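# Plug every open hole in the steel beam

## Task

Find each hole on the top face of the long steel beam that has no plastic plug in it. Fetch spare plugs from the tray at the table's +y end and press one into every empty hole, so that each plug's head rests flush against the beam with no gap anywhere around it.

## Robot and tools

ROBOT. Two Doosan arms, left_arm and right_arm, each carry a Robotiq 2F-140 gripper with a wrist camera. Each arm rides its own carriage on a single floor track running along y at x = 0. left_rail carries left_arm and is always the carriage on the +y side. right_rail carries right_arm. An arm's base sits at x = 0, y = its carriage's position_m, z = 0.03 m, facing +x. left_arm's fingers can fold: grip parts with the outer quarter of the pads, near the tips. Nearer the palm a small part may slip or be held loosely, and pressing fingertips onto a surface folds them with little resistance. right_arm's fingers are rigid.

FRAMES. Reported positions use a scene frame fixed to the table. The table top is z = 0, +x points away from the track (the way the arms face), +y is to the arms' left, and the table starts at x = 0.31 m. Positions are in metres, orientation is a quaternion in wxyz order, and velocities are in m/s and rad/s. In the gripper's own frame, the fingers point along +z and close along y. end_effector_position is the spot between the pads when they are shut. Fingertips extend about 33 mm past it, or only 9 mm when fully open.

execute_actions(actions, cameras). actions is a list run in order. Each action may hold rows, steps, until, and commands for left_rail or right_rail. steps is 1 to 450 control steps of 1/30 s each, 15 by default, and at least one per row. rows is up to 15 rows, one per step. Each row is a single list of 18 numbers, each between -1 and 1. The first nine are for left_arm: dx, dy, dz, rx, ry, rz, gripper position, force_limit, speed. The last nine are the same for right_arm. Send all 18 even when one arm is idle. dx to rz are offsets, not poses. They are measured from that arm's Hand target as it stood when the action began, in that Hand target's own axes. Every row counts from that same start, not from the row before, so sending an offset again moves the arm further. Scale: 1.0 = 0.6 m or 180 degrees. rx, ry, rz form one rotation vector. Six zeros hold the arm at its Hand target. After the last row the arm keeps heading for that row's target. The controller clips each step to 70 mm and 16 degrees from the measured pose. For smooth motion, grow offsets gradually; 0.01 per row is about 0.18 m/s. Gripper numbers are absolute commands. position +1 is open (140 mm), about -0.8 is pads touching, and -1 closes until blocked. force_limit runs from -1 (about 14 N) to +1 (about 58 N). speed runs from -1 (30 mm/s) to +1 (250 mm/s); faster closing grips harder. Both start at +1. Resend the previous gripper numbers to leave a gripper unchanged, because 0 is itself a command.

Rails. {"left_rail": {"position_m": y}} sends the carriage to an absolute track position y in metres. left_rail accepts -1.1 to 2 and right_rail accepts -2 to 1.1. speed_m_s is 0.01 to 1 and acceleration_factor is 0.1 to 1. {"stop": true} brakes a carriage. Keep the two carriages at least 0.98 m apart. After a drive command, add an action such as {"steps": 150, "until": {"left_rail": {"position_status": ["!=", "moving"]}}}. until only reads rail fields, with comparisons =, !=, <, <=, >, >=, or {"all"/"any": {"status": "ended"}}. Row targets travel with the carriage, so let it arrive before aiming at a point on the table. An out-of-range value refuses the whole call.

move(target, speed, blend, stop_force, zero, blocking, cameras). target is one 18-number row or up to 15 of them, laid out as above. Every target is an offset from the Hand targets at the start of the move. speed is in m/s, from 0.002 to 2, default 0.25. blend is a corner radius in metres for lists. stop_force, from 10 to 80 N, ends an arm's path when it meets that much push; zero picks a fresh force baseline. Use stop_force only while the carriage is still, and never when the gripper is rotating. Press slowly with a small stop_force. Leave stop_force out when backing off a contact. The move's answer adds a move: line with done, off_target, held, fault or moving, plus limits=paced or held. A move lasts at most 10 s and does not avoid obstacles. blocking=false returns early; use wait or stop before sending anything else.

wait(seconds 0 to 10) lets the scene run. stop brakes a running move. zoom_image(camera, region [x0, y0, x1, y1]) enlarges part of a camera's latest image, at most 504 px per side. Cameras: cam_high, cam_low, cam_bench_left, cam_bench_right, cam_left_wrist, cam_right_wrist. read_manual returns licence texts. finished_scene(scene) ends the scene for good.

RESULTS. Per arm you get end_effector_position, quaternion and velocities, and Hand target, which is the base for the next offsets. Tool commands shows each tool's current command. object_status: 0 moving, 1 blocked while opening, 2 blocked while closing (a grip), 3 reached target or pads met. position_measured is in counts: 3 open, 230 pads met. Joint positions list rail (m) then six joints (rad); Joint velocities and Joint torques follow. Flange force is in gripper axes and includes any held weight. For rails you get position_m, position_status (moving, done, contact_stop, time_out, stopped, stopped_with_arm, stopped_for_other_arm, stopped_for_other_carriage) and position_answer (taken or not_taken). Warnings include MOTOR HOT, fault lines and pose unreachable.

AVOID. Anything leaving the table, even onto the track, ends the scene. Do not drop parts, release moving parts, or slam into things. Arm-to-arm contact can fail the scene. A force of 144 N or a joint load limit stops the arm for 10 s; the wrist limits are only about 27 to 31 N m. The arms are stiff, so aiming even slightly past a firm contact can fault. Avoid paths close to an arm's own base. Avoid holding loads stretched out for long, because motors overheat.

Each tool is called as name(argument=value, ...) on one line, values as JSON.

## Session

execute_actions(actions=[])

Scene clock: 0.00 s.
left_arm: end_effector_position=(+0.6500, +1.4605, +0.3520) position_measured=3 object_status=3 end_effector_quat_wxyz=(+0.000, +1.000, +0.000, +0.000) | right_arm: end_effector_position=(+0.6500, -0.5738, +0.3520) position_measured=3 object_status=3 end_effector_quat_wxyz=(+0.000, +1.000, +0.000, +0.000)
Joint positions: left_arm=[1.46 -0.053 0.164 1.605 0 1.373 1.518] | right_arm=[-0.574 -0.053 0.164 1.605 0 1.373 1.518]
Joint velocities: within noise
Joint torques (N m): no reading
Flange force (N): no reading
Hand target: left_arm +0.6500, +1.4605, +0.3520; +0.000, +1.000, +0.000, +0.000 | right_arm +0.6500, -0.5738, +0.3520; +0.000, +1.000, +0.000, +0.000
Tool commands: left_gripper/position=+1.0 left_gripper/force_limit=+1.0 left_gripper/speed=+1.0 right_gripper/position=+1.0 right_gripper/force_limit=+1.0 right_gripper/speed=+1.0
left_rail: position_m=1.460 position_status=done
right_rail: position_m=-0.574 position_status=done

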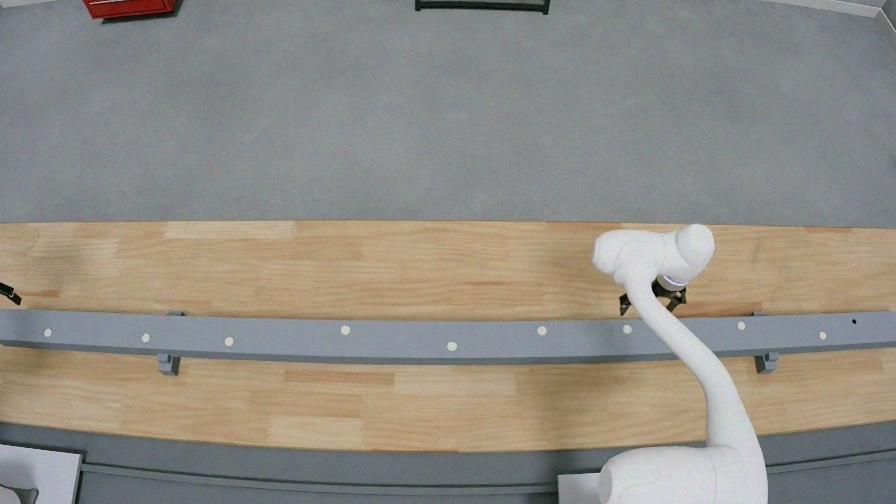

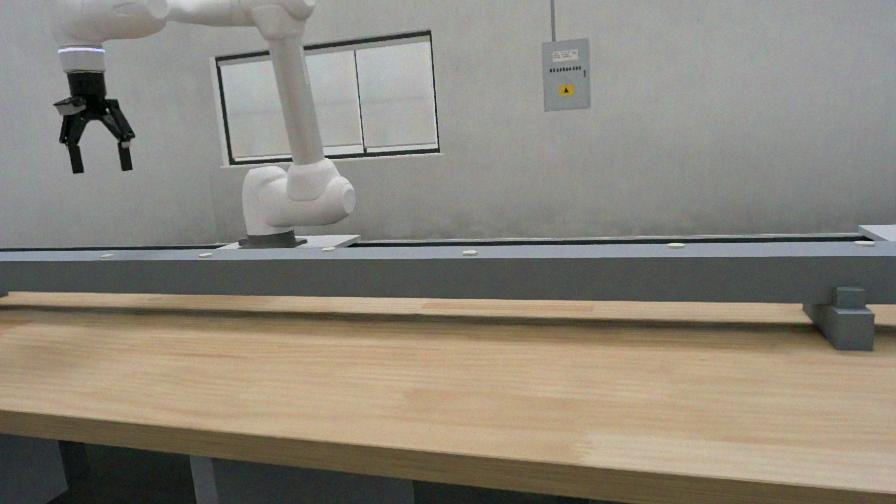

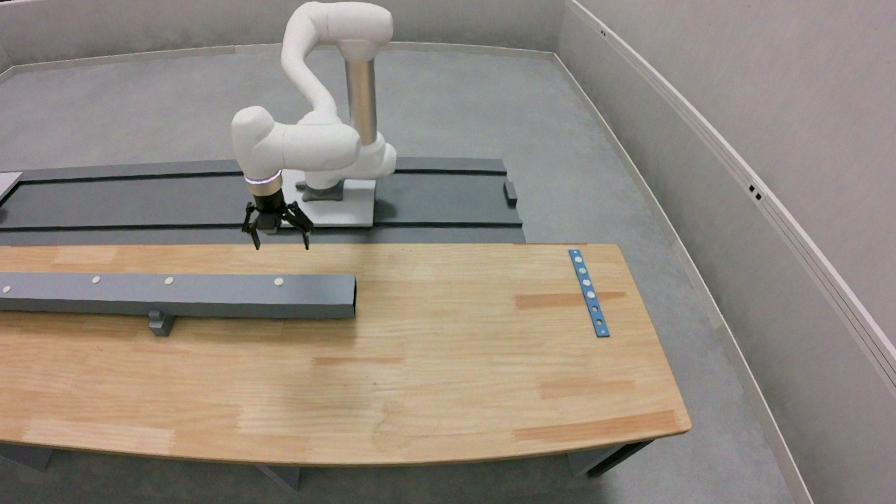

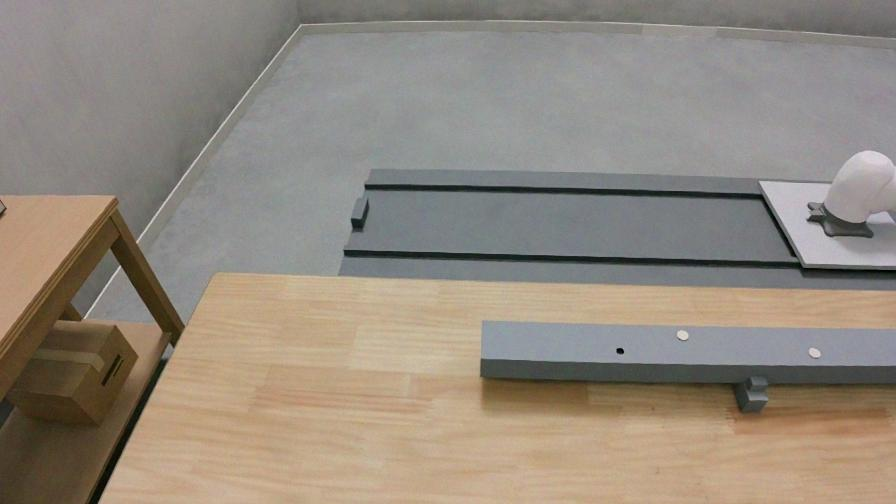

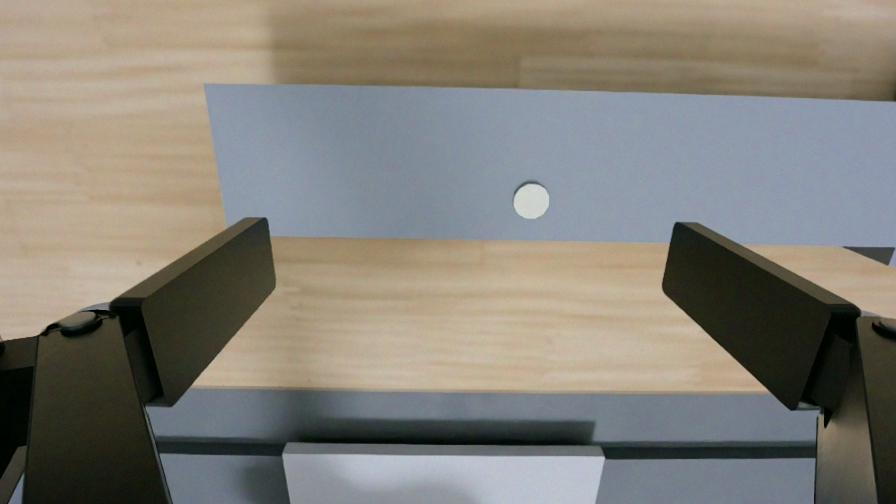

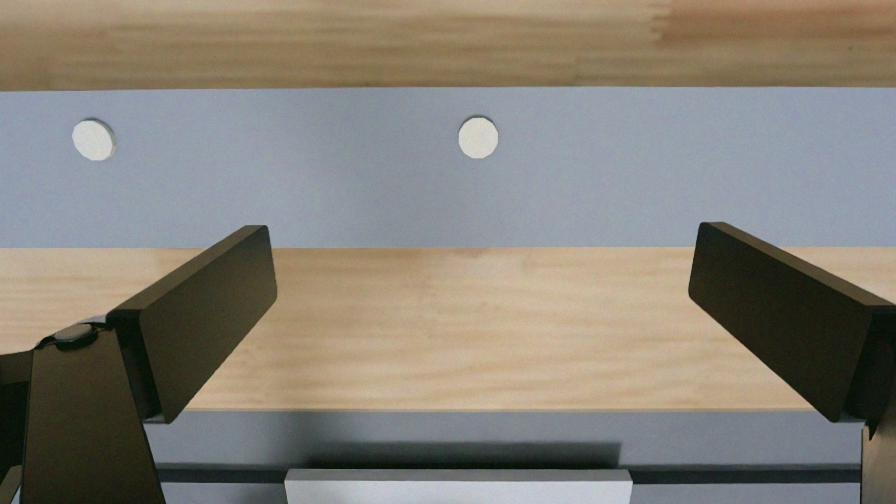

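execute_actions(actions=[{"left_rail":{"position_m":2.0,"acceleration_factor":0.5},"right_rail":{"position_m":-1.5,"acceleration_factor":0.5},"steps":200,"until":{"all":{"status":"ended"}}}], cameras=["cam_high","cam_right_wrist"])

execute_actions(actions=[{"right_rail":{"position_m":-2.0},"steps":200,"until":{"all":{"status":"ended"}}}], cameras=[])

move(target=[-0.09,-0.667,0.15,0,0,0,0.2,1,1,0,0,0,0,0,0,1,1,1], cameras=["cam_high","cam_left_wrist","cam_bench_left"])

zoom_image(camera="cam_left_wrist", region=[300, 50, 600, 250])

Scene clock: 11.63 s.
left_arm: end_effector_position=(+0.6500, +1.9998, +0.3520) position_measured=3 object_status=3 end_effector_quat_wxyz=(+0.000, +1.000, +0.000, +0.000) | right_arm: end_effector_position=(+0.6500, -1.4999, +0.3520) position_measured=3 object_status=3 end_effector_quat_wxyz=(+0.000, +1.000, +0.000, +0.000)
Joint positions: left_arm=[2 -0.053 0.164 1.605 0 1.373 1.518] | right_arm=[-1.5 -0.053 0.164 1.605 0 1.373 1.518]
Joint torques (N m): left_arm=[0.69 -61.18 -38.83 4 -0.12 -0.4] | right_arm=[-1.26 -52.52 -43.13 4.4 0.09 -0.07]
Flange force (N): left_arm=[9.3 0.7 -2.1] | right_arm=[-12.0 -2.0 1.5]
Hand target: left_arm +0.6500, +1.9999, +0.3520; +0.000, +1.000, +0.000, +0.000 | right_arm +0.6500, -1.4999, +0.3520; +0.000, +1.000, +0.000, +0.000
Tool commands: left_gripper/position=+1.0 left_gripper/force_limit=+1.0 left_gripper/speed=+1.0 right_gripper/position=+1.0 right_gripper/force_limit=+1.0 right_gripper/speed=+1.0
left_rail: position_m=2.000 position_status=done
right_rail: position_m=-1.500 position_status=done
camera_calibration:
cam_right_wrist: T_world_to_cam=[[-0.00810738, -0.999869, -0.013979, -1.48153], [-0.941581, 0.00292638, 0.336773, 0.507177], [-0.336688, 0.0158927, -0.941482, 0.71858], [0, 0, 0, 1]] pos_world=[0.707474, -1.49424, 0.485017]
Images, in order (width x height): cam_high 896x504, cam_right_wrist 896x504.

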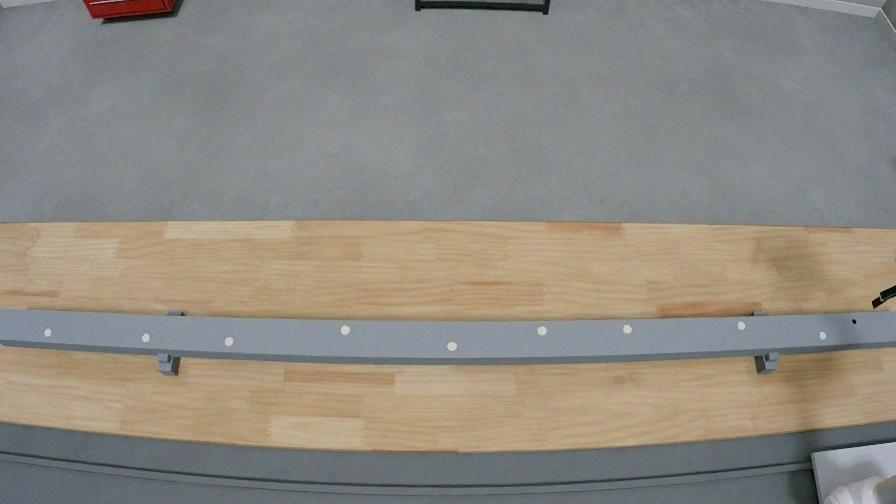

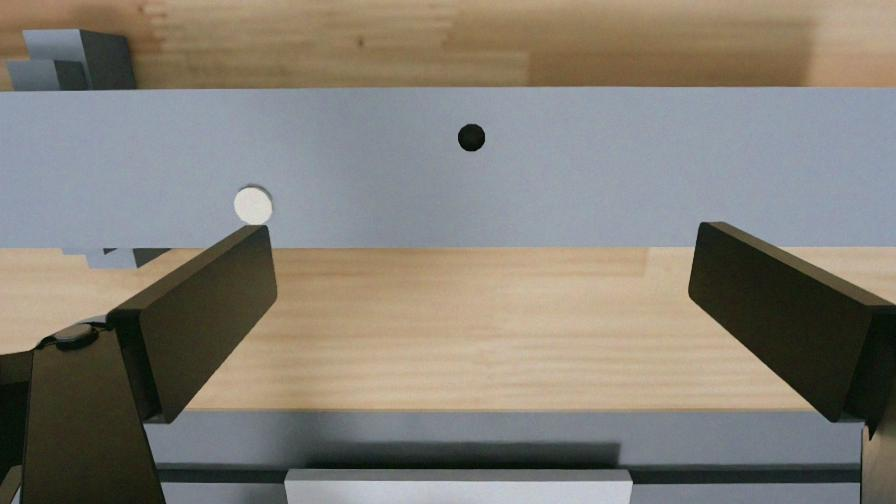

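Scene clock: 13.30 s.
left_arm: end_effector_position=(+0.6500, +1.9999, +0.3520) position_measured=3 object_status=3 end_effector_quat_wxyz=(+0.000, +1.000, +0.000, +0.000) | right_arm: end_effector_position=(+0.6500, -1.9999, +0.3520) position_measured=3 object_status=3 end_effector_quat_wxyz=(+0.000, +1.000, +0.000, +0.000)
Joint positions: left_arm=[2 -0.053 0.164 1.605 0 1.373 1.518] | right_arm=[-2 -0.053 0.164 1.605 0 1.373 1.518]
Joint torques (N m): left_arm=[1.77 -60.78 -38.6 4.01 -0.1 -0.42] | right_arm=[-1.77 -52.76 -42.78 4.35 0.27 -0.05]
Flange force (N): left_arm=[9.2 2.2 -2.4] | right_arm=[-10.8 -2.7 1.6]
Hand target: left_arm +0.6500, +1.9999, +0.3520; +0.000, +1.000, +0.000, +0.000 | right_arm +0.6500, -1.9999, +0.3520; +0.000, +1.000, +0.000, +0.000
Tool commands: left_gripper/position=+1.0 left_gripper/force_limit=+1.0 left_gripper/speed=+1.0 right_gripper/position=+1.0 right_gripper/force_limit=+1.0 right_gripper/speed=+1.0
left_rail: position_m=2.000 position_status=done
right_rail: position_m=-2.000 position_status=done
No camera images: "cameras" was empty.

Scene clock: 15.37 s.
left_arm: end_effector_position=(+0.5961, +2.4001, +0.2620) position_measured=104 object_status=3 end_effector_quat_wxyz=(+0.000, +1.000, +0.000, +0.000) | right_arm: end_effector_position=(+0.6500, -2.0000, +0.3520) position_measured=3 object_status=3 end_effector_quat_wxyz=(+0.000, +1.000, +0.000, +0.000)
Joint positions: left_arm=[2 0.543 0.307 1.589 0 1.245 2.114] | right_arm=[-2 -0.053 0.164 1.605 0 1.373 1.518]
Joint torques (N m): left_arm=[1.2 -74.5 -37.18 3.87 -0.04 -0.39] | right_arm=[-2.1 -53.32 -42.56 4.34 0.25 0.01]
Flange force (N): left_arm=[9.5 -4.7 -0.7] | right_arm=[-9.8 -3.1 1.1]
Hand target: left_arm +0.5960, +2.4001, +0.2620; +0.000, +1.000, +0.000, +0.000 | right_arm +0.6500, -2.0000, +0.3520; +0.000, +1.000, +0.000, +0.000
Off the commanded pose: left_arm 0.000 m, 0 deg | right_arm 0.000 m, 0 deg.
left_rail: position_m=2.000 position_status=done
right_rail: position_m=-2.000 position_status=done
move: done
camera_calibration:
cam_left_wrist: T_world_to_cam=[[0.00954999, -0.999875, -0.0126295, 2.41016], [-0.937291, -0.0133515, 0.348293, 0.505731], [-0.348418, 0.00851129, -0.937301, 0.578238], [0, 0, 0, 1]] pos_world=[0.652468, 2.41169, 0.39628]
Images, in order (width x height): cam_high 896x504, cam_bench_left 896x504, cam_left_wrist 896x504.

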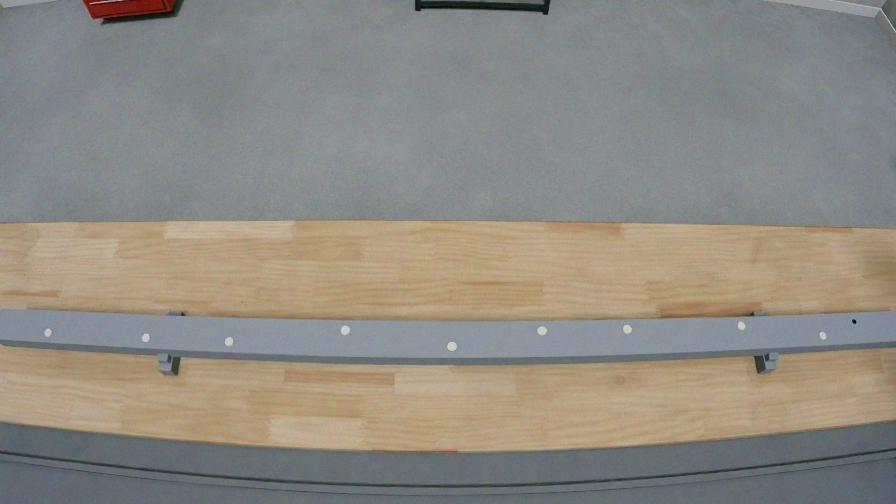

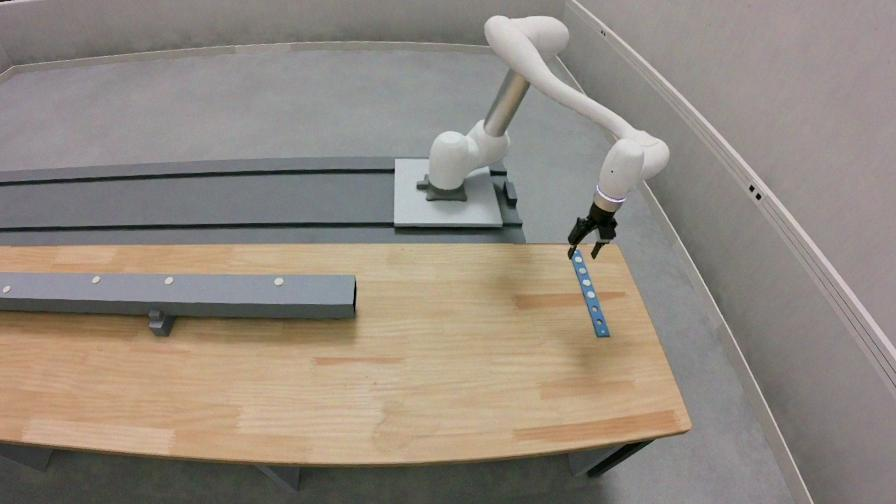

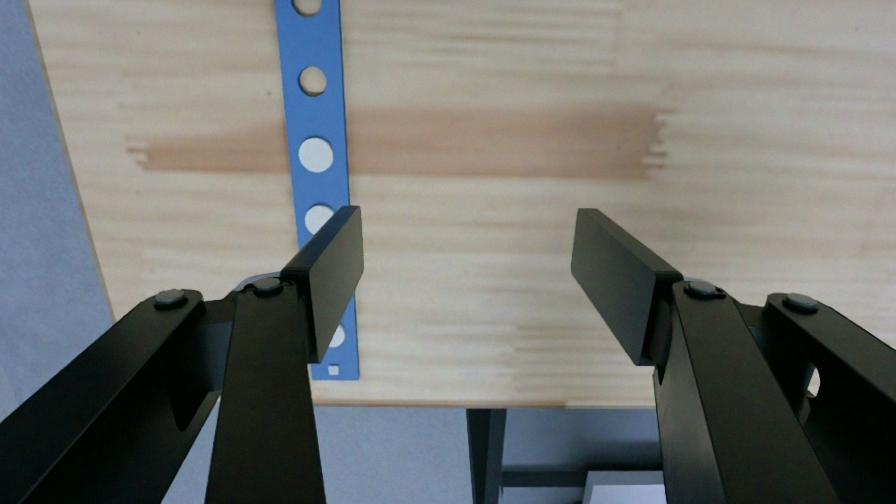

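Scaled by 1.680 from the camera's 896x504 image, which has a finer 1280x720 frame.

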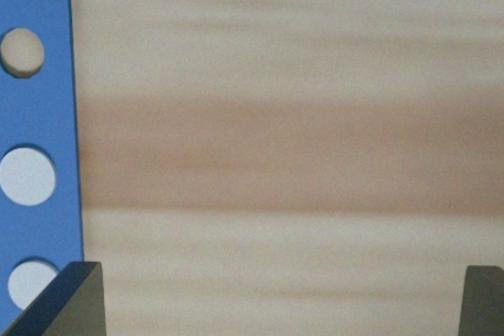

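move(target=[0.01,-0.215,0.2,0,0,0,-0.1,1,1,0,0,0,0,0,0,1,1,1], cameras=["cam_left_wrist","cam_bench_left"])

zoom_image(camera="cam_left_wrist", region=[300, 250, 600, 450])

zoom_image(camera="cam_bench_left", region=[500, 200, 700, 350])

Scene clock: 22.93 s.
left_arm: end_effector_position=(+0.6020, +2.5291, +0.1421) position_measured=141 object_status=3 end_effector_quat_wxyz=(+0.000, +1.000, +0.000, +0.000) | right_arm: end_effector_position=(+0.6500, -2.0000, +0.3520) position_measured=3 object_status=3 end_effector_quat_wxyz=(+0.000, +1.000, +0.000, +0.000)
Joint positions: left_arm=[2 0.678 0.507 1.528 0 1.107 2.249] | right_arm=[-2 -0.053 0.164 1.605 0 1.373 1.518]
Joint torques (N m): left_arm=[1.16 -91.55 -35.28 3.55 -0.09 -0.44] | right_arm=[-1.39 -53.39 -42.76 4.4 0.27 -0.09]
Flange force (N): left_arm=[8.9 -6.4 1.3] | right_arm=[-10.7 -2.3 1.2]
Hand target: left_arm +0.6020, +2.5291, +0.1420; +0.000, +1.000, +0.000, +0.000 | right_arm +0.6500, -2.0000, +0.3520; +0.000, +1.000, +0.000, +0.000
Off the commanded pose: left_arm 0.000 m, 0 deg | right_arm 0.000 m, 0 deg.
left_rail: position_m=2.000 position_status=done
right_rail: position_m=-2.000 position_status=done
move: done
camera_calibration:
cam_left_wrist: T_world_to_cam=[[0.00954757, -0.999875, -0.0126318, 2.53757], [-0.937225, -0.0133517, 0.348469, 0.554782], [-0.348593, 0.00851182, -0.937235, 0.46685], [0, 0, 0, 1]] pos_world=[0.658469, 2.54069, 0.276279]
Images, in order (width x height): cam_bench_left 896x504, cam_left_wrist 896x504.

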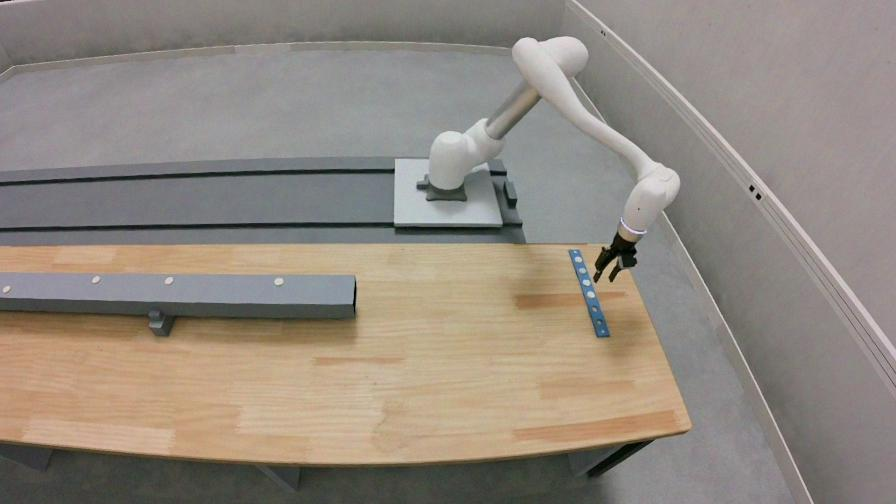

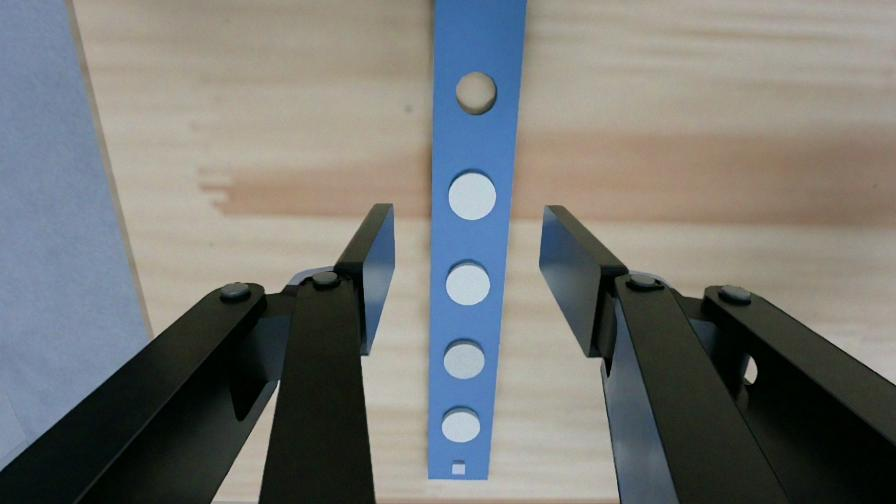

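Scaled by 1.680 from the camera's 896x504 image, which has a finer 1280x720 frame.

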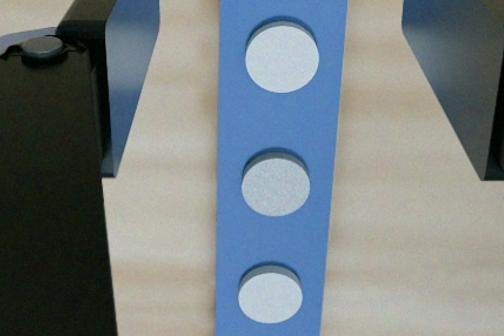

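Scaled by 2.520 from the camera's 896x504 image, which has a finer 1280x720 frame.

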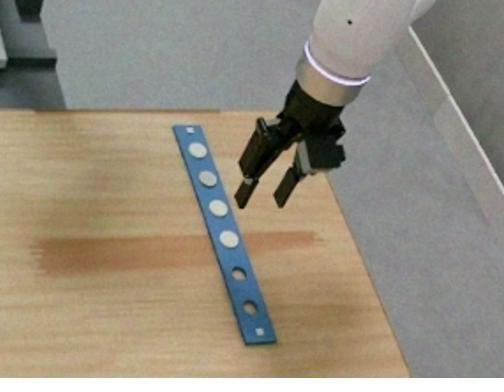

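move(target=[0,0,0.112,0,0,0,-0.2,1,1,0,0,0,0,0,0,1,1,1], cameras=["cam_left_wrist","cam_bench_left"])

zoom_image(camera="cam_bench_left", region=[550, 220, 670, 320])

Scene clock: 32.17 s.
left_arm: end_effector_position=(+0.6020, +2.5291, +0.0749) position_measured=154 object_status=3 end_effector_quat_wxyz=(+0.000, +1.000, +0.000, +0.000) | right_arm: end_effector_position=(+0.6500, -2.0000, +0.3520) position_measured=3 object_status=3 end_effector_quat_wxyz=(+0.000, +1.000, +0.000, +0.000)
Joint positions: left_arm=[2 0.678 0.56 1.578 0 1.003 2.249] | right_arm=[-2 -0.053 0.164 1.605 0 1.373 1.518]
Joint torques (N m): left_arm=[1.05 -94.26 -33.01 3.29 -0.11 -0.36] | right_arm=[-1.3 -53.13 -42.78 4.32 0.13 -0.02]
Flange force (N): left_arm=[8.9 -6.5 2.4] | right_arm=[-10.7 -1.8 0.9]
Hand target: left_arm +0.6020, +2.5291, +0.0748; +0.000, +1.000, +0.000, +0.000 | right_arm +0.6500, -2.0000, +0.3520; +0.000, +1.000, +0.000, +0.000
Off the commanded pose: left_arm 0.000 m, 0 deg | right_arm 0.000 m, 0 deg.
left_rail: position_m=2.000 position_status=done
right_rail: position_m=-2.000 position_status=done
move: done
camera_calibration:
cam_left_wrist: T_world_to_cam=[[0.00958418, -0.999875, -0.0125371, 2.53668], [-0.937258, -0.0133522, 0.348382, 0.578239], [-0.348506, 0.00841156, -0.937269, 0.404072], [0, 0, 0, 1]] pos_world=[0.658468, 2.54069, 0.209079]
Images, in order (width x height): cam_bench_left 896x504, cam_left_wrist 896x504.

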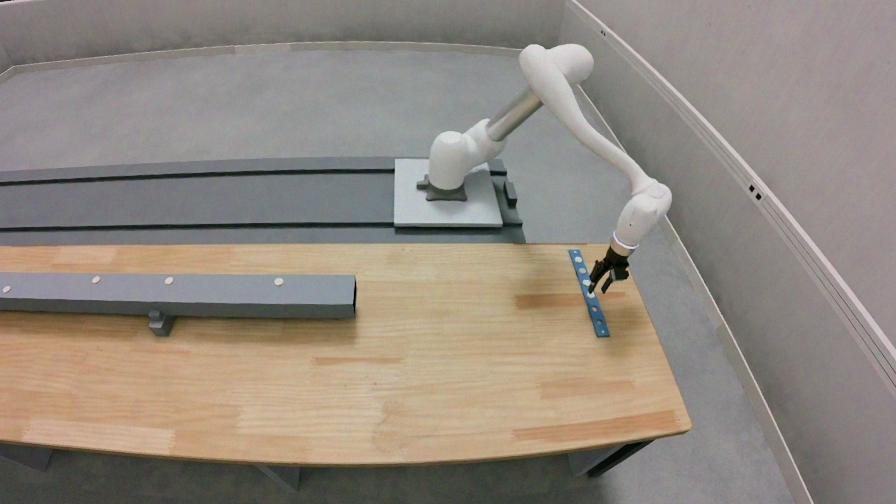

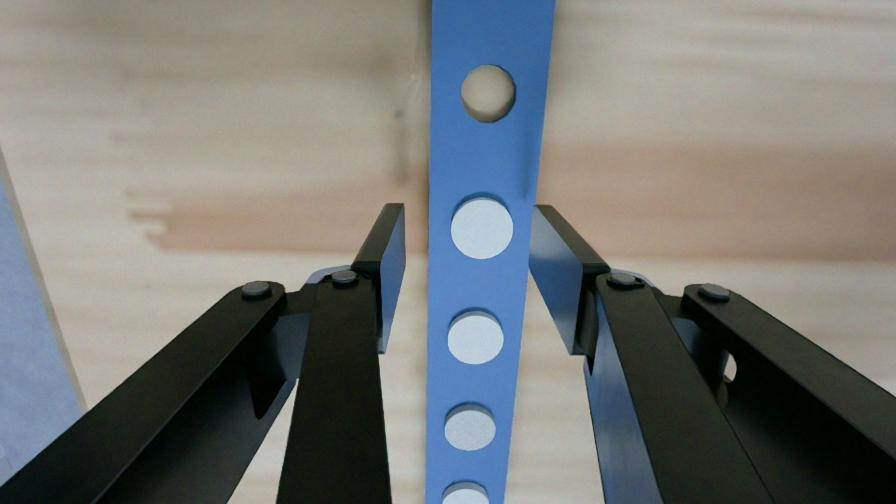

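Scaled by 4.200 from the camera's 896x504 image, which has a finer 1280x720 frame.

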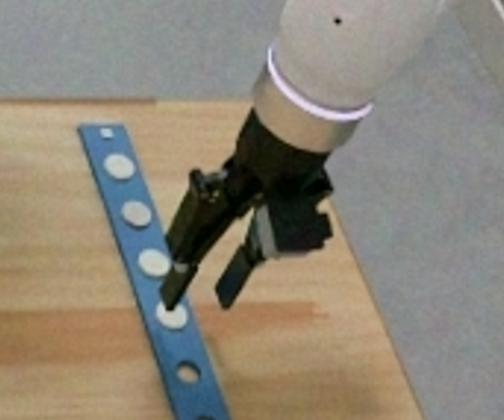

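move(target=[0,0.0115,0.025,0,0,0,-0.2,1,1,0,0,0,0,0,0,1,1,1], cameras=["cam_left_wrist"])

zoom_image(camera="cam_left_wrist", region=[360, 180, 600, 340])

Scene clock: 46.60 s.
left_arm: end_effector_position=(+0.6020, +2.5222, +0.0598) position_measured=154 object_status=3 end_effector_quat_wxyz=(+0.000, +1.000, +0.000, +0.000) | right_arm: end_effector_position=(+0.6500, -2.0000, +0.3520) position_measured=3 object_status=3 end_effector_quat_wxyz=(+0.000, +1.000, +0.000, +0.000)
Joint positions: left_arm=[2 0.671 0.567 1.598 0 0.976 2.242] | right_arm=[-2 -0.053 0.164 1.605 0 1.373 1.518]
Joint torques (N m): left_arm=[0.74 -94.4 -32.57 3.25 -0.07 -0.36] | right_arm=[-0.95 -52.56 -42.73 4.37 0.33 -0.03]
Flange force (N): left_arm=[8.2 -6.5 3.1] | right_arm=[-11.1 -1.3 1.5]
Hand target: left_arm +0.6020, +2.5222, +0.0598; +0.000, +1.000, +0.000, +0.000 | right_arm +0.6500, -2.0000, +0.3520; +0.000, +1.000, +0.000, +0.000
Off the commanded pose: left_arm 0.000 m, 0 deg | right_arm 0.000 m, 0 deg.
left_rail: position_m=2.000 position_status=done
right_rail: position_m=-2.000 position_status=done
move: done
camera_calibration:
cam_left_wrist: T_world_to_cam=[[0.00958418, -0.999875, -0.0125371, 2.5296], [-0.937258, -0.0133522, 0.348382, 0.583373], [-0.348506, 0.00841156, -0.937269, 0.390071], [0, 0, 0, 1]] pos_world=[0.658468, 2.53379, 0.194079]
Images, in order (width x height): cam_left_wrist 896x504.

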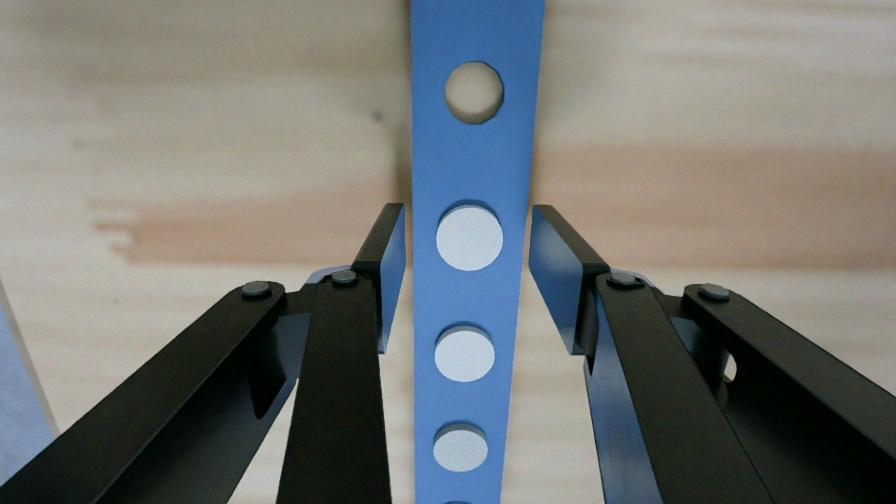

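Scaled by 2.100 from the camera's 896x504 image, which has a finer 1280x720 frame.

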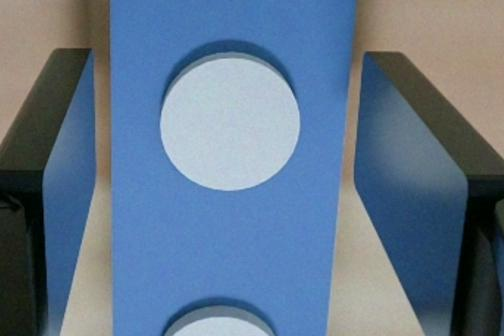

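move(target=[-0.0065,-0.001,0.0125,0,0,0,-0.2,-0.5,-1,0,0,0,0,0,0,1,1,1], speed=0.05, cameras=["cam_left_wrist"])

execute_actions(actions=[{"rows":[[0,0,0,0,0,0,-1,-0.5,-1,0,0,0,0,0,0,1,1,1]],"steps":70}], cameras=["cam_left_wrist"])

zoom_image(camera="cam_left_wrist", region=[360, 180, 600, 340])

Scene clock: 54.47 s.
left_arm: end_effector_position=(+0.5981, +2.5228, +0.0523) position_measured=154 object_status=3 end_effector_quat_wxyz=(+0.000, +1.000, +0.000, +0.000) | right_arm: end_effector_position=(+0.6500, -2.0000, +0.3520) position_measured=3 object_status=3 end_effector_quat_wxyz=(+0.000, +1.000, +0.000, +0.000)
Joint positions: left_arm=[2 0.675 0.571 1.608 0 0.963 2.246] | right_arm=[-2 -0.053 0.164 1.605 0 1.373 1.518]
Joint torques (N m): left_arm=[0.66 -94.53 -32.08 3.18 -0.07 -0.35] | right_arm=[-1.39 -52.76 -42.59 4.32 0.28 -0.05]
Flange force (N): left_arm=[8.9 -6.8 3.2] | right_arm=[-11.4 -2.0 0.6]
Hand target: left_arm +0.5981, +2.5228, +0.0523; +0.000, +1.000, +0.000, +0.000 | right_arm +0.6500, -2.0000, +0.3520; +0.000, +1.000, +0.000, +0.000
Off the commanded pose: left_arm 0.000 m, 0 deg | right_arm 0.000 m, 0 deg.
left_rail: position_m=2.000 position_status=done
right_rail: position_m=-2.000 position_status=done
move: done
camera_calibration:
cam_left_wrist: T_world_to_cam=[[0.00958418, -0.999875, -0.0125371, 2.53014], [-0.937258, -0.0133522, 0.348382, 0.582338], [-0.348506, 0.00841156, -0.937269, 0.381677], [0, 0, 0, 1]] pos_world=[0.654568, 2.53439, 0.186579]
Images, in order (width x height): cam_left_wrist 896x504.

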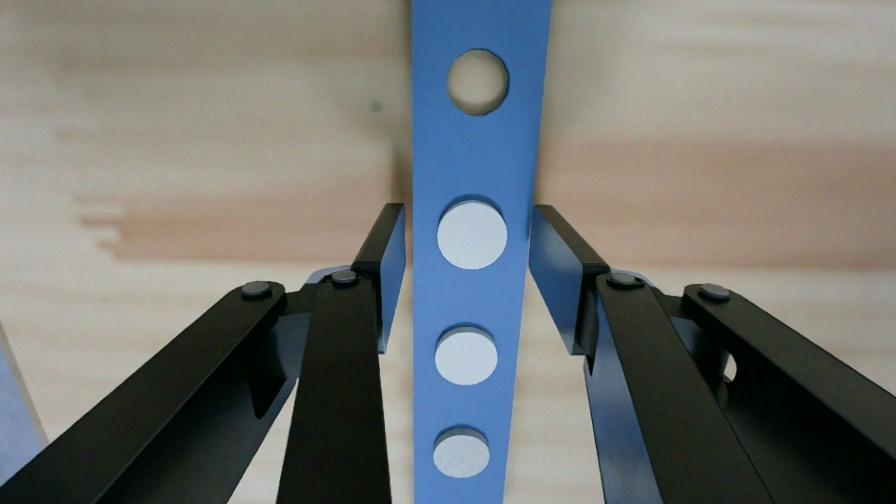

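Scene clock: 57.00 s.
left_arm: end_effector_position=(+0.5981, +2.5228, +0.0523) position_measured=231 object_status=3 end_effector_quat_wxyz=(+0.000, +1.000, +0.000, +0.000) | right_arm: end_effector_position=(+0.6500, -2.0000, +0.3520) position_measured=3 object_status=3 end_effector_quat_wxyz=(+0.000, +1.000, +0.000, +0.000)
Joint positions: left_arm=[2 0.675 0.571 1.608 0 0.963 2.246] | right_arm=[-2 -0.053 0.164 1.605 0 1.373 1.518]
Joint torques (N m): left_arm=[0.94 -94.44 -32.17 3.16 -0.01 -0.4] | right_arm=[-1.43 -52.77 -42.59 4.46 0.22 -0.12]
Flange force (N): left_arm=[8.5 -6.5 3.1] | right_arm=[-10.9 -2.3 0.8]
Hand target: left_arm +0.5981, +2.5228, +0.0523; +0.000, +1.000, +0.000, +0.000 | right_arm +0.6500, -2.0000, +0.3520; +0.000, +1.000, +0.000, +0.000
Off the commanded pose: left_arm 0.000 m, 0 deg | right_arm 0.000 m, 0 deg.
left_rail: position_m=2.000 position_status=done
right_rail: position_m=-2.000 position_status=done
camera_calibration:
cam_left_wrist: T_world_to_cam=[[0.00958418, -0.999875, -0.0125371, 2.53014], [-0.937258, -0.0133522, 0.348382, 0.582338], [-0.348506, 0.00841156, -0.937269, 0.381677], [0, 0, 0, 1]] pos_world=[0.654568, 2.53439, 0.186579]
Images, in order (width x height): cam_left_wrist 896x504.

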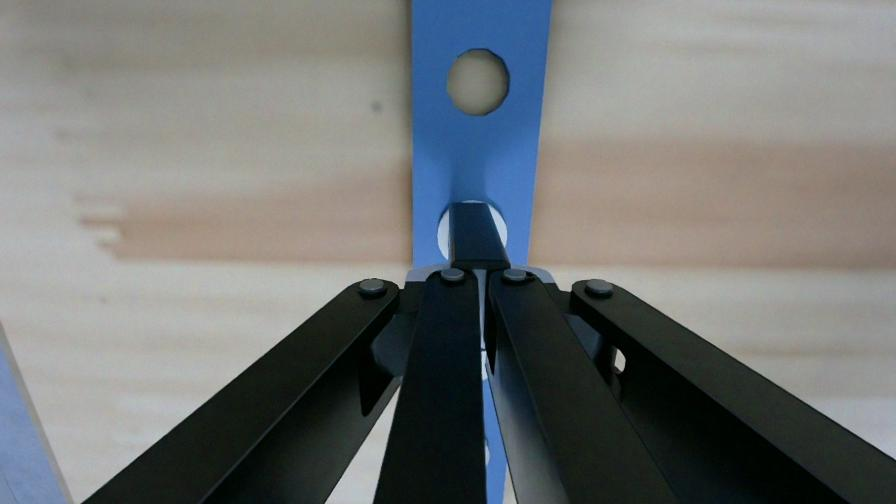

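Scaled by 2.100 from the camera's 896x504 image, which has a finer 1280x720 frame.

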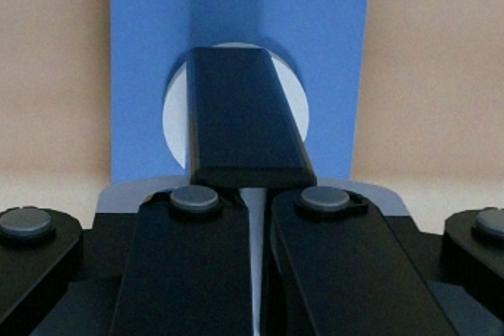

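move(target=[0,0,0.03,0,0,0,-1,-0.5,-1,0,0,0,0,0,0,1,1,1], speed=0.008, stop_force=12, cameras=["cam_left_wrist"])

zoom_image(camera="cam_left_wrist", region=[360, 180, 600, 340])

Scene clock: 61.20 s.
left_arm: end_effector_position=(+0.5982, +2.5228, +0.0475) position_measured=231 object_status=3 end_effector_quat_wxyz=(+0.000, +1.000, +0.000, +0.000) | right_arm: end_effector_position=(+0.6500, -2.0000, +0.3520) position_measured=3 object_status=3 end_effector_quat_wxyz=(+0.000, +1.000, +0.000, +0.000)
Joint positions: left_arm=[2 0.675 0.575 1.611 0 0.955 2.246] | right_arm=[-2 -0.053 0.164 1.605 0 1.373 1.518]
Joint torques (N m): left_arm=[0.92 -73.35 -22.64 3.39 -1.84 -0.43] | right_arm=[-1.39 -52.74 -42.92 4.3 0.22 -0.02]
Flange force (N): left_arm=[4.8 -3.3 -24.7] | right_arm=[-11.6 -1.9 1.2]
Hand target: left_arm +0.5982, +2.5228, +0.0475; +0.000, +1.000, +0.000, +0.000 (not the last commanded pose) | right_arm +0.6500, -2.0000, +0.3520; +0.000, +1.000, +0.000, +0.000
Off the commanded pose: left_arm 0.013 m, 0 deg | right_arm 0.000 m, 0 deg.
left_rail: position_m=2.000 position_status=done
right_rail: position_m=-2.000 position_status=done
move: contact (left_arm)
camera_calibration:
cam_left_wrist: T_world_to_cam=[[0.00964376, -0.999873, -0.0126641, 2.53016], [-0.937289, -0.0134515, 0.348293, 0.5843], [-0.348419, 0.00851108, -0.9373, 0.376875], [0, 0, 0, 1]] pos_world=[0.654568, 2.53449, 0.18178]
Images, in order (width x height): cam_left_wrist 896x504.

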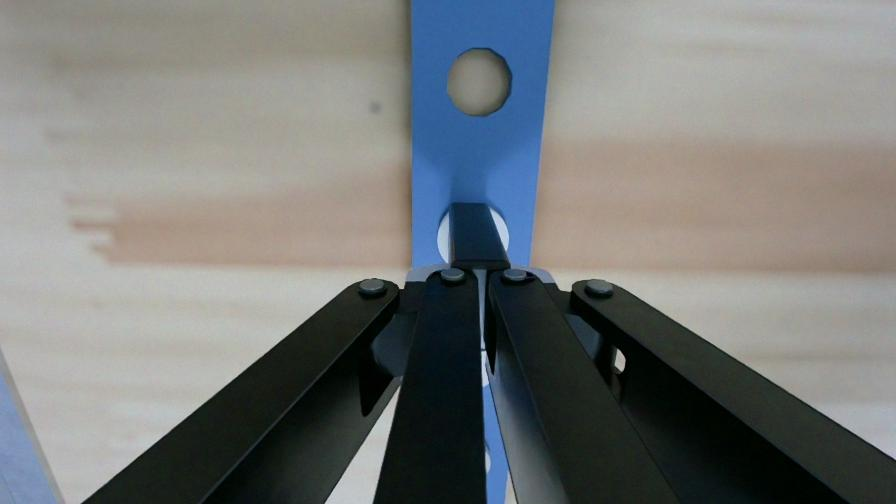

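Scaled by 2.100 from the camera's 896x504 image, which has a finer 1280x720 frame.

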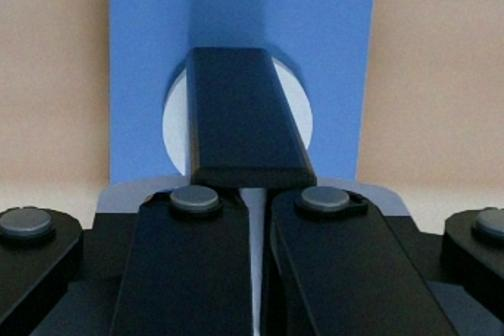

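move(target=[0,0,-0.02,0,0,0,-0.2,-0.5,0,0,0,0,0,0,0,1,1,1], speed=0.05, cameras=[])

move(target=[0,0,0.0237,0,0,0,-0.21,-0.5,0,0,0,0,0,0,0,1,1,1], speed=0.03, cameras=[])

execute_actions(actions=[{"rows":[[0,0,0,0,0,0,-1,-0.2,-1,0,0,0,0,0,0,1,1,1]],"steps":75}], cameras=["cam_left_wrist"])

zoom_image(camera="cam_left_wrist", region=[360, 180, 600, 340])

Scene clock: 66.63 s.
left_arm: end_effector_position=(+0.5982, +2.5228, +0.0595) position_measured=154 object_status=3 end_effector_quat_wxyz=(+0.000, +1.000, +0.000, +0.000) | right_arm: end_effector_position=(+0.6500, -2.0000, +0.3520) position_measured=3 object_status=3 end_effector_quat_wxyz=(+0.000, +1.000, +0.000, +0.000)
Joint positions: left_arm=[2 0.675 0.564 1.604 0 0.973 2.246] | right_arm=[-2 -0.053 0.164 1.605 0 1.373 1.518]
Joint torques (N m): left_arm=[0.74 -94.05 -32.41 3.33 -0.06 -0.39] | right_arm=[-1.28 -53.38 -42.76 4.41 0.2 -0.11]
Flange force (N): left_arm=[8.7 -6.7 3.0] | right_arm=[-9.5 -1.9 1.7]
Hand target: left_arm +0.5982, +2.5228, +0.0595; +0.000, +1.000, +0.000, +0.000 | right_arm +0.6500, -2.0000, +0.3520; +0.000, +1.000, +0.000, +0.000
Off the commanded pose: left_arm 0.000 m, 0 deg | right_arm 0.000 m, 0 deg.
left_rail: position_m=2.000 position_status=done
right_rail: position_m=-2.000 position_status=done
move: done
No camera images: "cameras" was empty.

Scene clock: 67.37 s.
left_arm: end_effector_position=(+0.5982, +2.5229, +0.0453) position_measured=155 object_status=3 end_effector_quat_wxyz=(+0.000, +1.000, +0.000, +0.000) | right_arm: end_effector_position=(+0.6500, -2.0000, +0.3520) position_measured=3 object_status=3 end_effector_quat_wxyz=(+0.000, +1.000, +0.000, +0.000)
Joint positions: left_arm=[2 0.675 0.577 1.612 0 0.952 2.246] | right_arm=[-2 -0.053 0.164 1.605 0 1.373 1.518]
Joint torques (N m): left_arm=[0.87 -94.41 -31.95 3.18 -0.03 -0.44] | right_arm=[-1.47 -52.75 -42.83 4.43 0.25 0.05]
Flange force (N): left_arm=[8.3 -6.1 2.8] | right_arm=[-11.6 -2.2 1.1]
Hand target: left_arm +0.5982, +2.5228, +0.0453; +0.000, +1.000, +0.000, +0.000 | right_arm +0.6500, -2.0000, +0.3520; +0.000, +1.000, +0.000, +0.000
Off the commanded pose: left_arm 0.000 m, 0 deg | right_arm 0.000 m, 0 deg.
left_rail: position_m=2.000 position_status=done
right_rail: position_m=-2.000 position_status=done
move: done
No camera images: "cameras" was empty.

Scene clock: 70.07 s.
left_arm: end_effector_position=(+0.5982, +2.5228, +0.0453) position_measured=191 object_status=2 end_effector_quat_wxyz=(+0.000, +1.000, +0.000, +0.000) | right_arm: end_effector_position=(+0.6500, -2.0000, +0.3520) position_measured=3 object_status=3 end_effector_quat_wxyz=(+0.000, +1.000, +0.000, +0.000)
Joint positions: left_arm=[2 0.675 0.577 1.612 0 0.952 2.246] | right_arm=[-2 -0.053 0.164 1.605 0 1.373 1.518]
Joint torques (N m): left_arm=[6.74 -90.64 -32.68 5.47 -2.15 -0.35] | right_arm=[-1.97 -53.19 -42.29 4.31 0.2 -0.03]
Flange force (N): left_arm=[9.2 2.7 -3.3] | right_arm=[-9.6 -2.6 0.4]
Hand target: left_arm +0.5982, +2.5228, +0.0453; +0.000, +1.000, +0.000, +0.000 | right_arm +0.6500, -2.0000, +0.3520; +0.000, +1.000, +0.000, +0.000
Off the commanded pose: left_arm 0.000 m, 0 deg | right_arm 0.000 m, 0 deg.
left_rail: position_m=2.000 position_status=done
right_rail: position_m=-2.000 position_status=done
camera_calibration:
cam_left_wrist: T_world_to_cam=[[0.00954999, -0.999875, -0.0126295, 2.53019], [-0.937291, -0.0133515, 0.348293, 0.584814], [-0.348418, 0.00851129, -0.937301, 0.374811], [0, 0, 0, 1]] pos_world=[0.654568, 2.53449, 0.17958]
Images, in order (width x height): cam_left_wrist 896x504.

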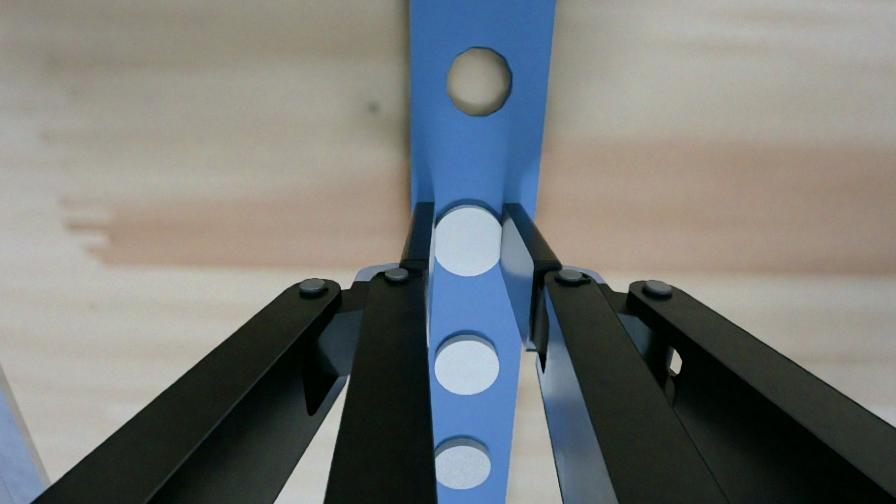

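Scaled by 2.100 from the camera's 896x504 image, which has a finer 1280x720 frame.

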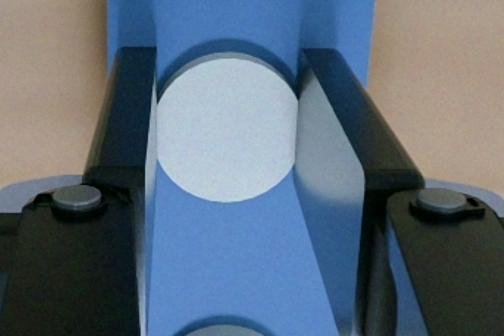

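move(target=[[0,0,-0.1,0,0,0,-1,-0.2,-1,-0.2,0,-0.3,0,0,0,1,1,1],[0.08,0.87,-0.4,0,0,0,-1,-0.2,-1,-0.4,0,-0.4,0,0,0,1,1,1]], blend=[0.03,0], speed=[0.08,0.25], cameras=["cam_left_wrist"])

execute_actions(actions=[{"left_rail":{"position_m":-1.02,"acceleration_factor":0.3},"steps":300,"until":{"all":{"status":"ended"}}}], cameras=["cam_left_wrist"])

Scene clock: 79.37 s.
left_arm: end_effector_position=(+0.6461, +2.0009, +0.2853) position_measured=191 object_status=2 end_effector_quat_wxyz=(+0.000, +1.000, +0.000, +0.000) | right_arm: end_effector_position=(+0.4100, -2.0000, +0.5920) position_measured=3 object_status=3 end_effector_quat_wxyz=(+0.000, +1.000, +0.000, +0.000)
Joint positions: left_arm=[2 -0.052 0.185 1.703 0 1.254 1.519] | right_arm=[-2 -0.084 -0.217 1.541 0 1.818 1.487]
Joint torques (N m): left_arm=[0.06 -62.52 -37.46 3.94 -0.01 -0.27] | right_arm=[-1.89 -13.83 -42.35 4.39 0.19 -0.08]
Flange force (N): left_arm=[10.2 -0.2 -0.7] | right_arm=[-8.8 -5.1 5.7]
Hand target: left_arm +0.6462, +2.0008, +0.2852; +0.000, +1.000, +0.000, +0.000 | right_arm +0.4100, -2.0000, +0.5920; +0.000, +1.000, +0.000, +0.000
Off the commanded pose: left_arm 0.000 m, 0 deg | right_arm 0.000 m, 0 deg.
left_rail: position_m=2.000 position_status=done
right_rail: position_m=-2.000 position_status=done
move: done
camera_calibration:
cam_left_wrist: T_world_to_cam=[[0.00964341, -0.999873, -0.012664, 2.01077], [-0.937289, -0.0134511, 0.348293, 0.539478], [-0.348419, 0.00851108, -0.9373, 0.620838], [0, 0, 0, 1]] pos_world=[0.702568, 2.01249, 0.41948]
Images, in order (width x height): cam_left_wrist 896x504.

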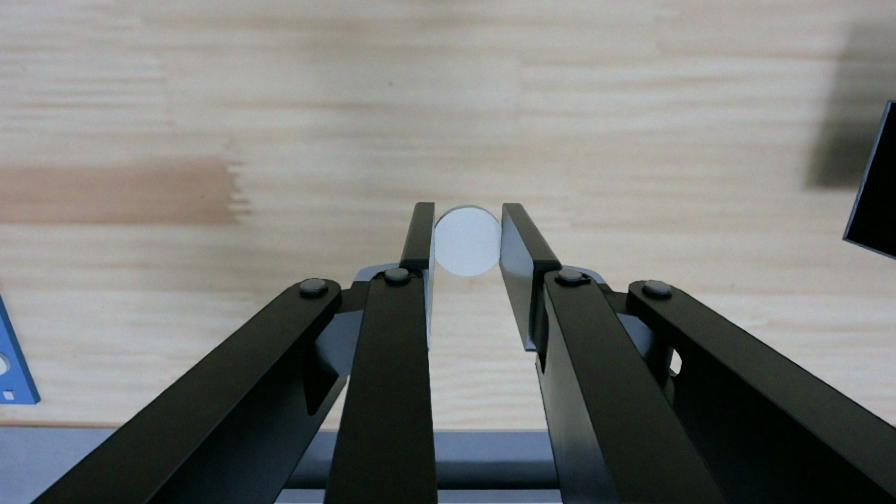

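Scene clock: 84.30 s.
left_arm: end_effector_position=(+0.6462, -1.0190, +0.2852) position_measured=191 object_status=2 end_effector_quat_wxyz=(+0.000, +1.000, +0.000, +0.000) | right_arm: end_effector_position=(+0.4100, -2.0000, +0.5920) position_measured=3 object_status=3 end_effector_quat_wxyz=(+0.000, +1.000, +0.000, +0.000)
Joint positions: left_arm=[-1.02 -0.052 0.185 1.703 0 1.254 1.519] | right_arm=[-2 -0.084 -0.217 1.541 0 1.818 1.487]
Joint torques (N m): left_arm=[1.34 -61.48 -37.69 3.87 -0.11 -0.35] | right_arm=[-1.11 -14.55 -42.42 4.34 0.25 -0.05]
Flange force (N): left_arm=[8.1 1.7 -1.3] | right_arm=[-7.8 -2.5 5.6]
Hand target: left_arm +0.6462, -1.0190, +0.2852; +0.000, +1.000, +0.000, +0.000 | right_arm +0.4100, -2.0000, +0.5920; +0.000, +1.000, +0.000, +0.000
Tool commands: left_gripper/position=-1.0 left_gripper/force_limit=-0.2 left_gripper/speed=-1.0 right_gripper/position=+1.0 right_gripper/force_limit=+1.0 right_gripper/speed=+1.0
Off the commanded pose: left_arm 0.000 m, 0 deg | right_arm 0.000 m, 0 deg.
left_rail: position_m=-1.020 position_status=done
right_rail: position_m=-2.000 position_status=done
camera_calibration:
cam_left_wrist: T_world_to_cam=[[0.00964376, -0.999873, -0.0126641, -1.00875], [-0.937289, -0.0134515, 0.348293, 0.498857], [-0.348419, 0.00851108, -0.9373, 0.646541], [0, 0, 0, 1]] pos_world=[0.702568, -1.00741, 0.41948]
Images, in order (width x height): cam_left_wrist 896x504.

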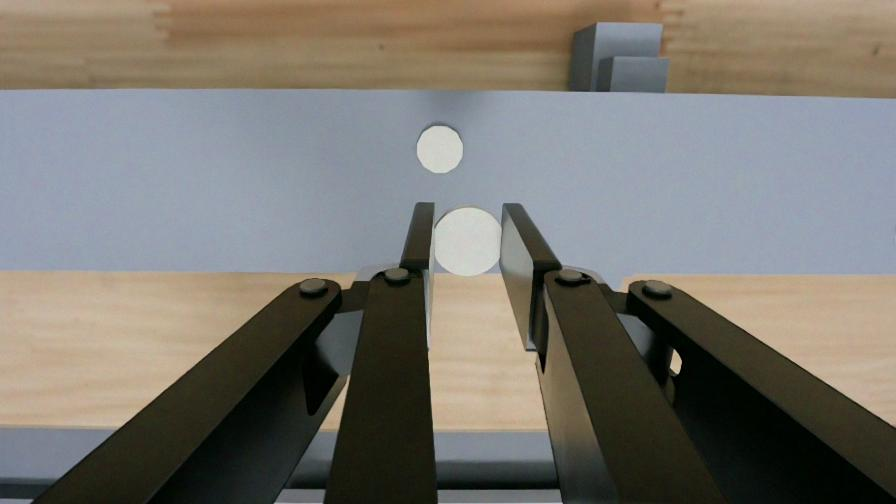

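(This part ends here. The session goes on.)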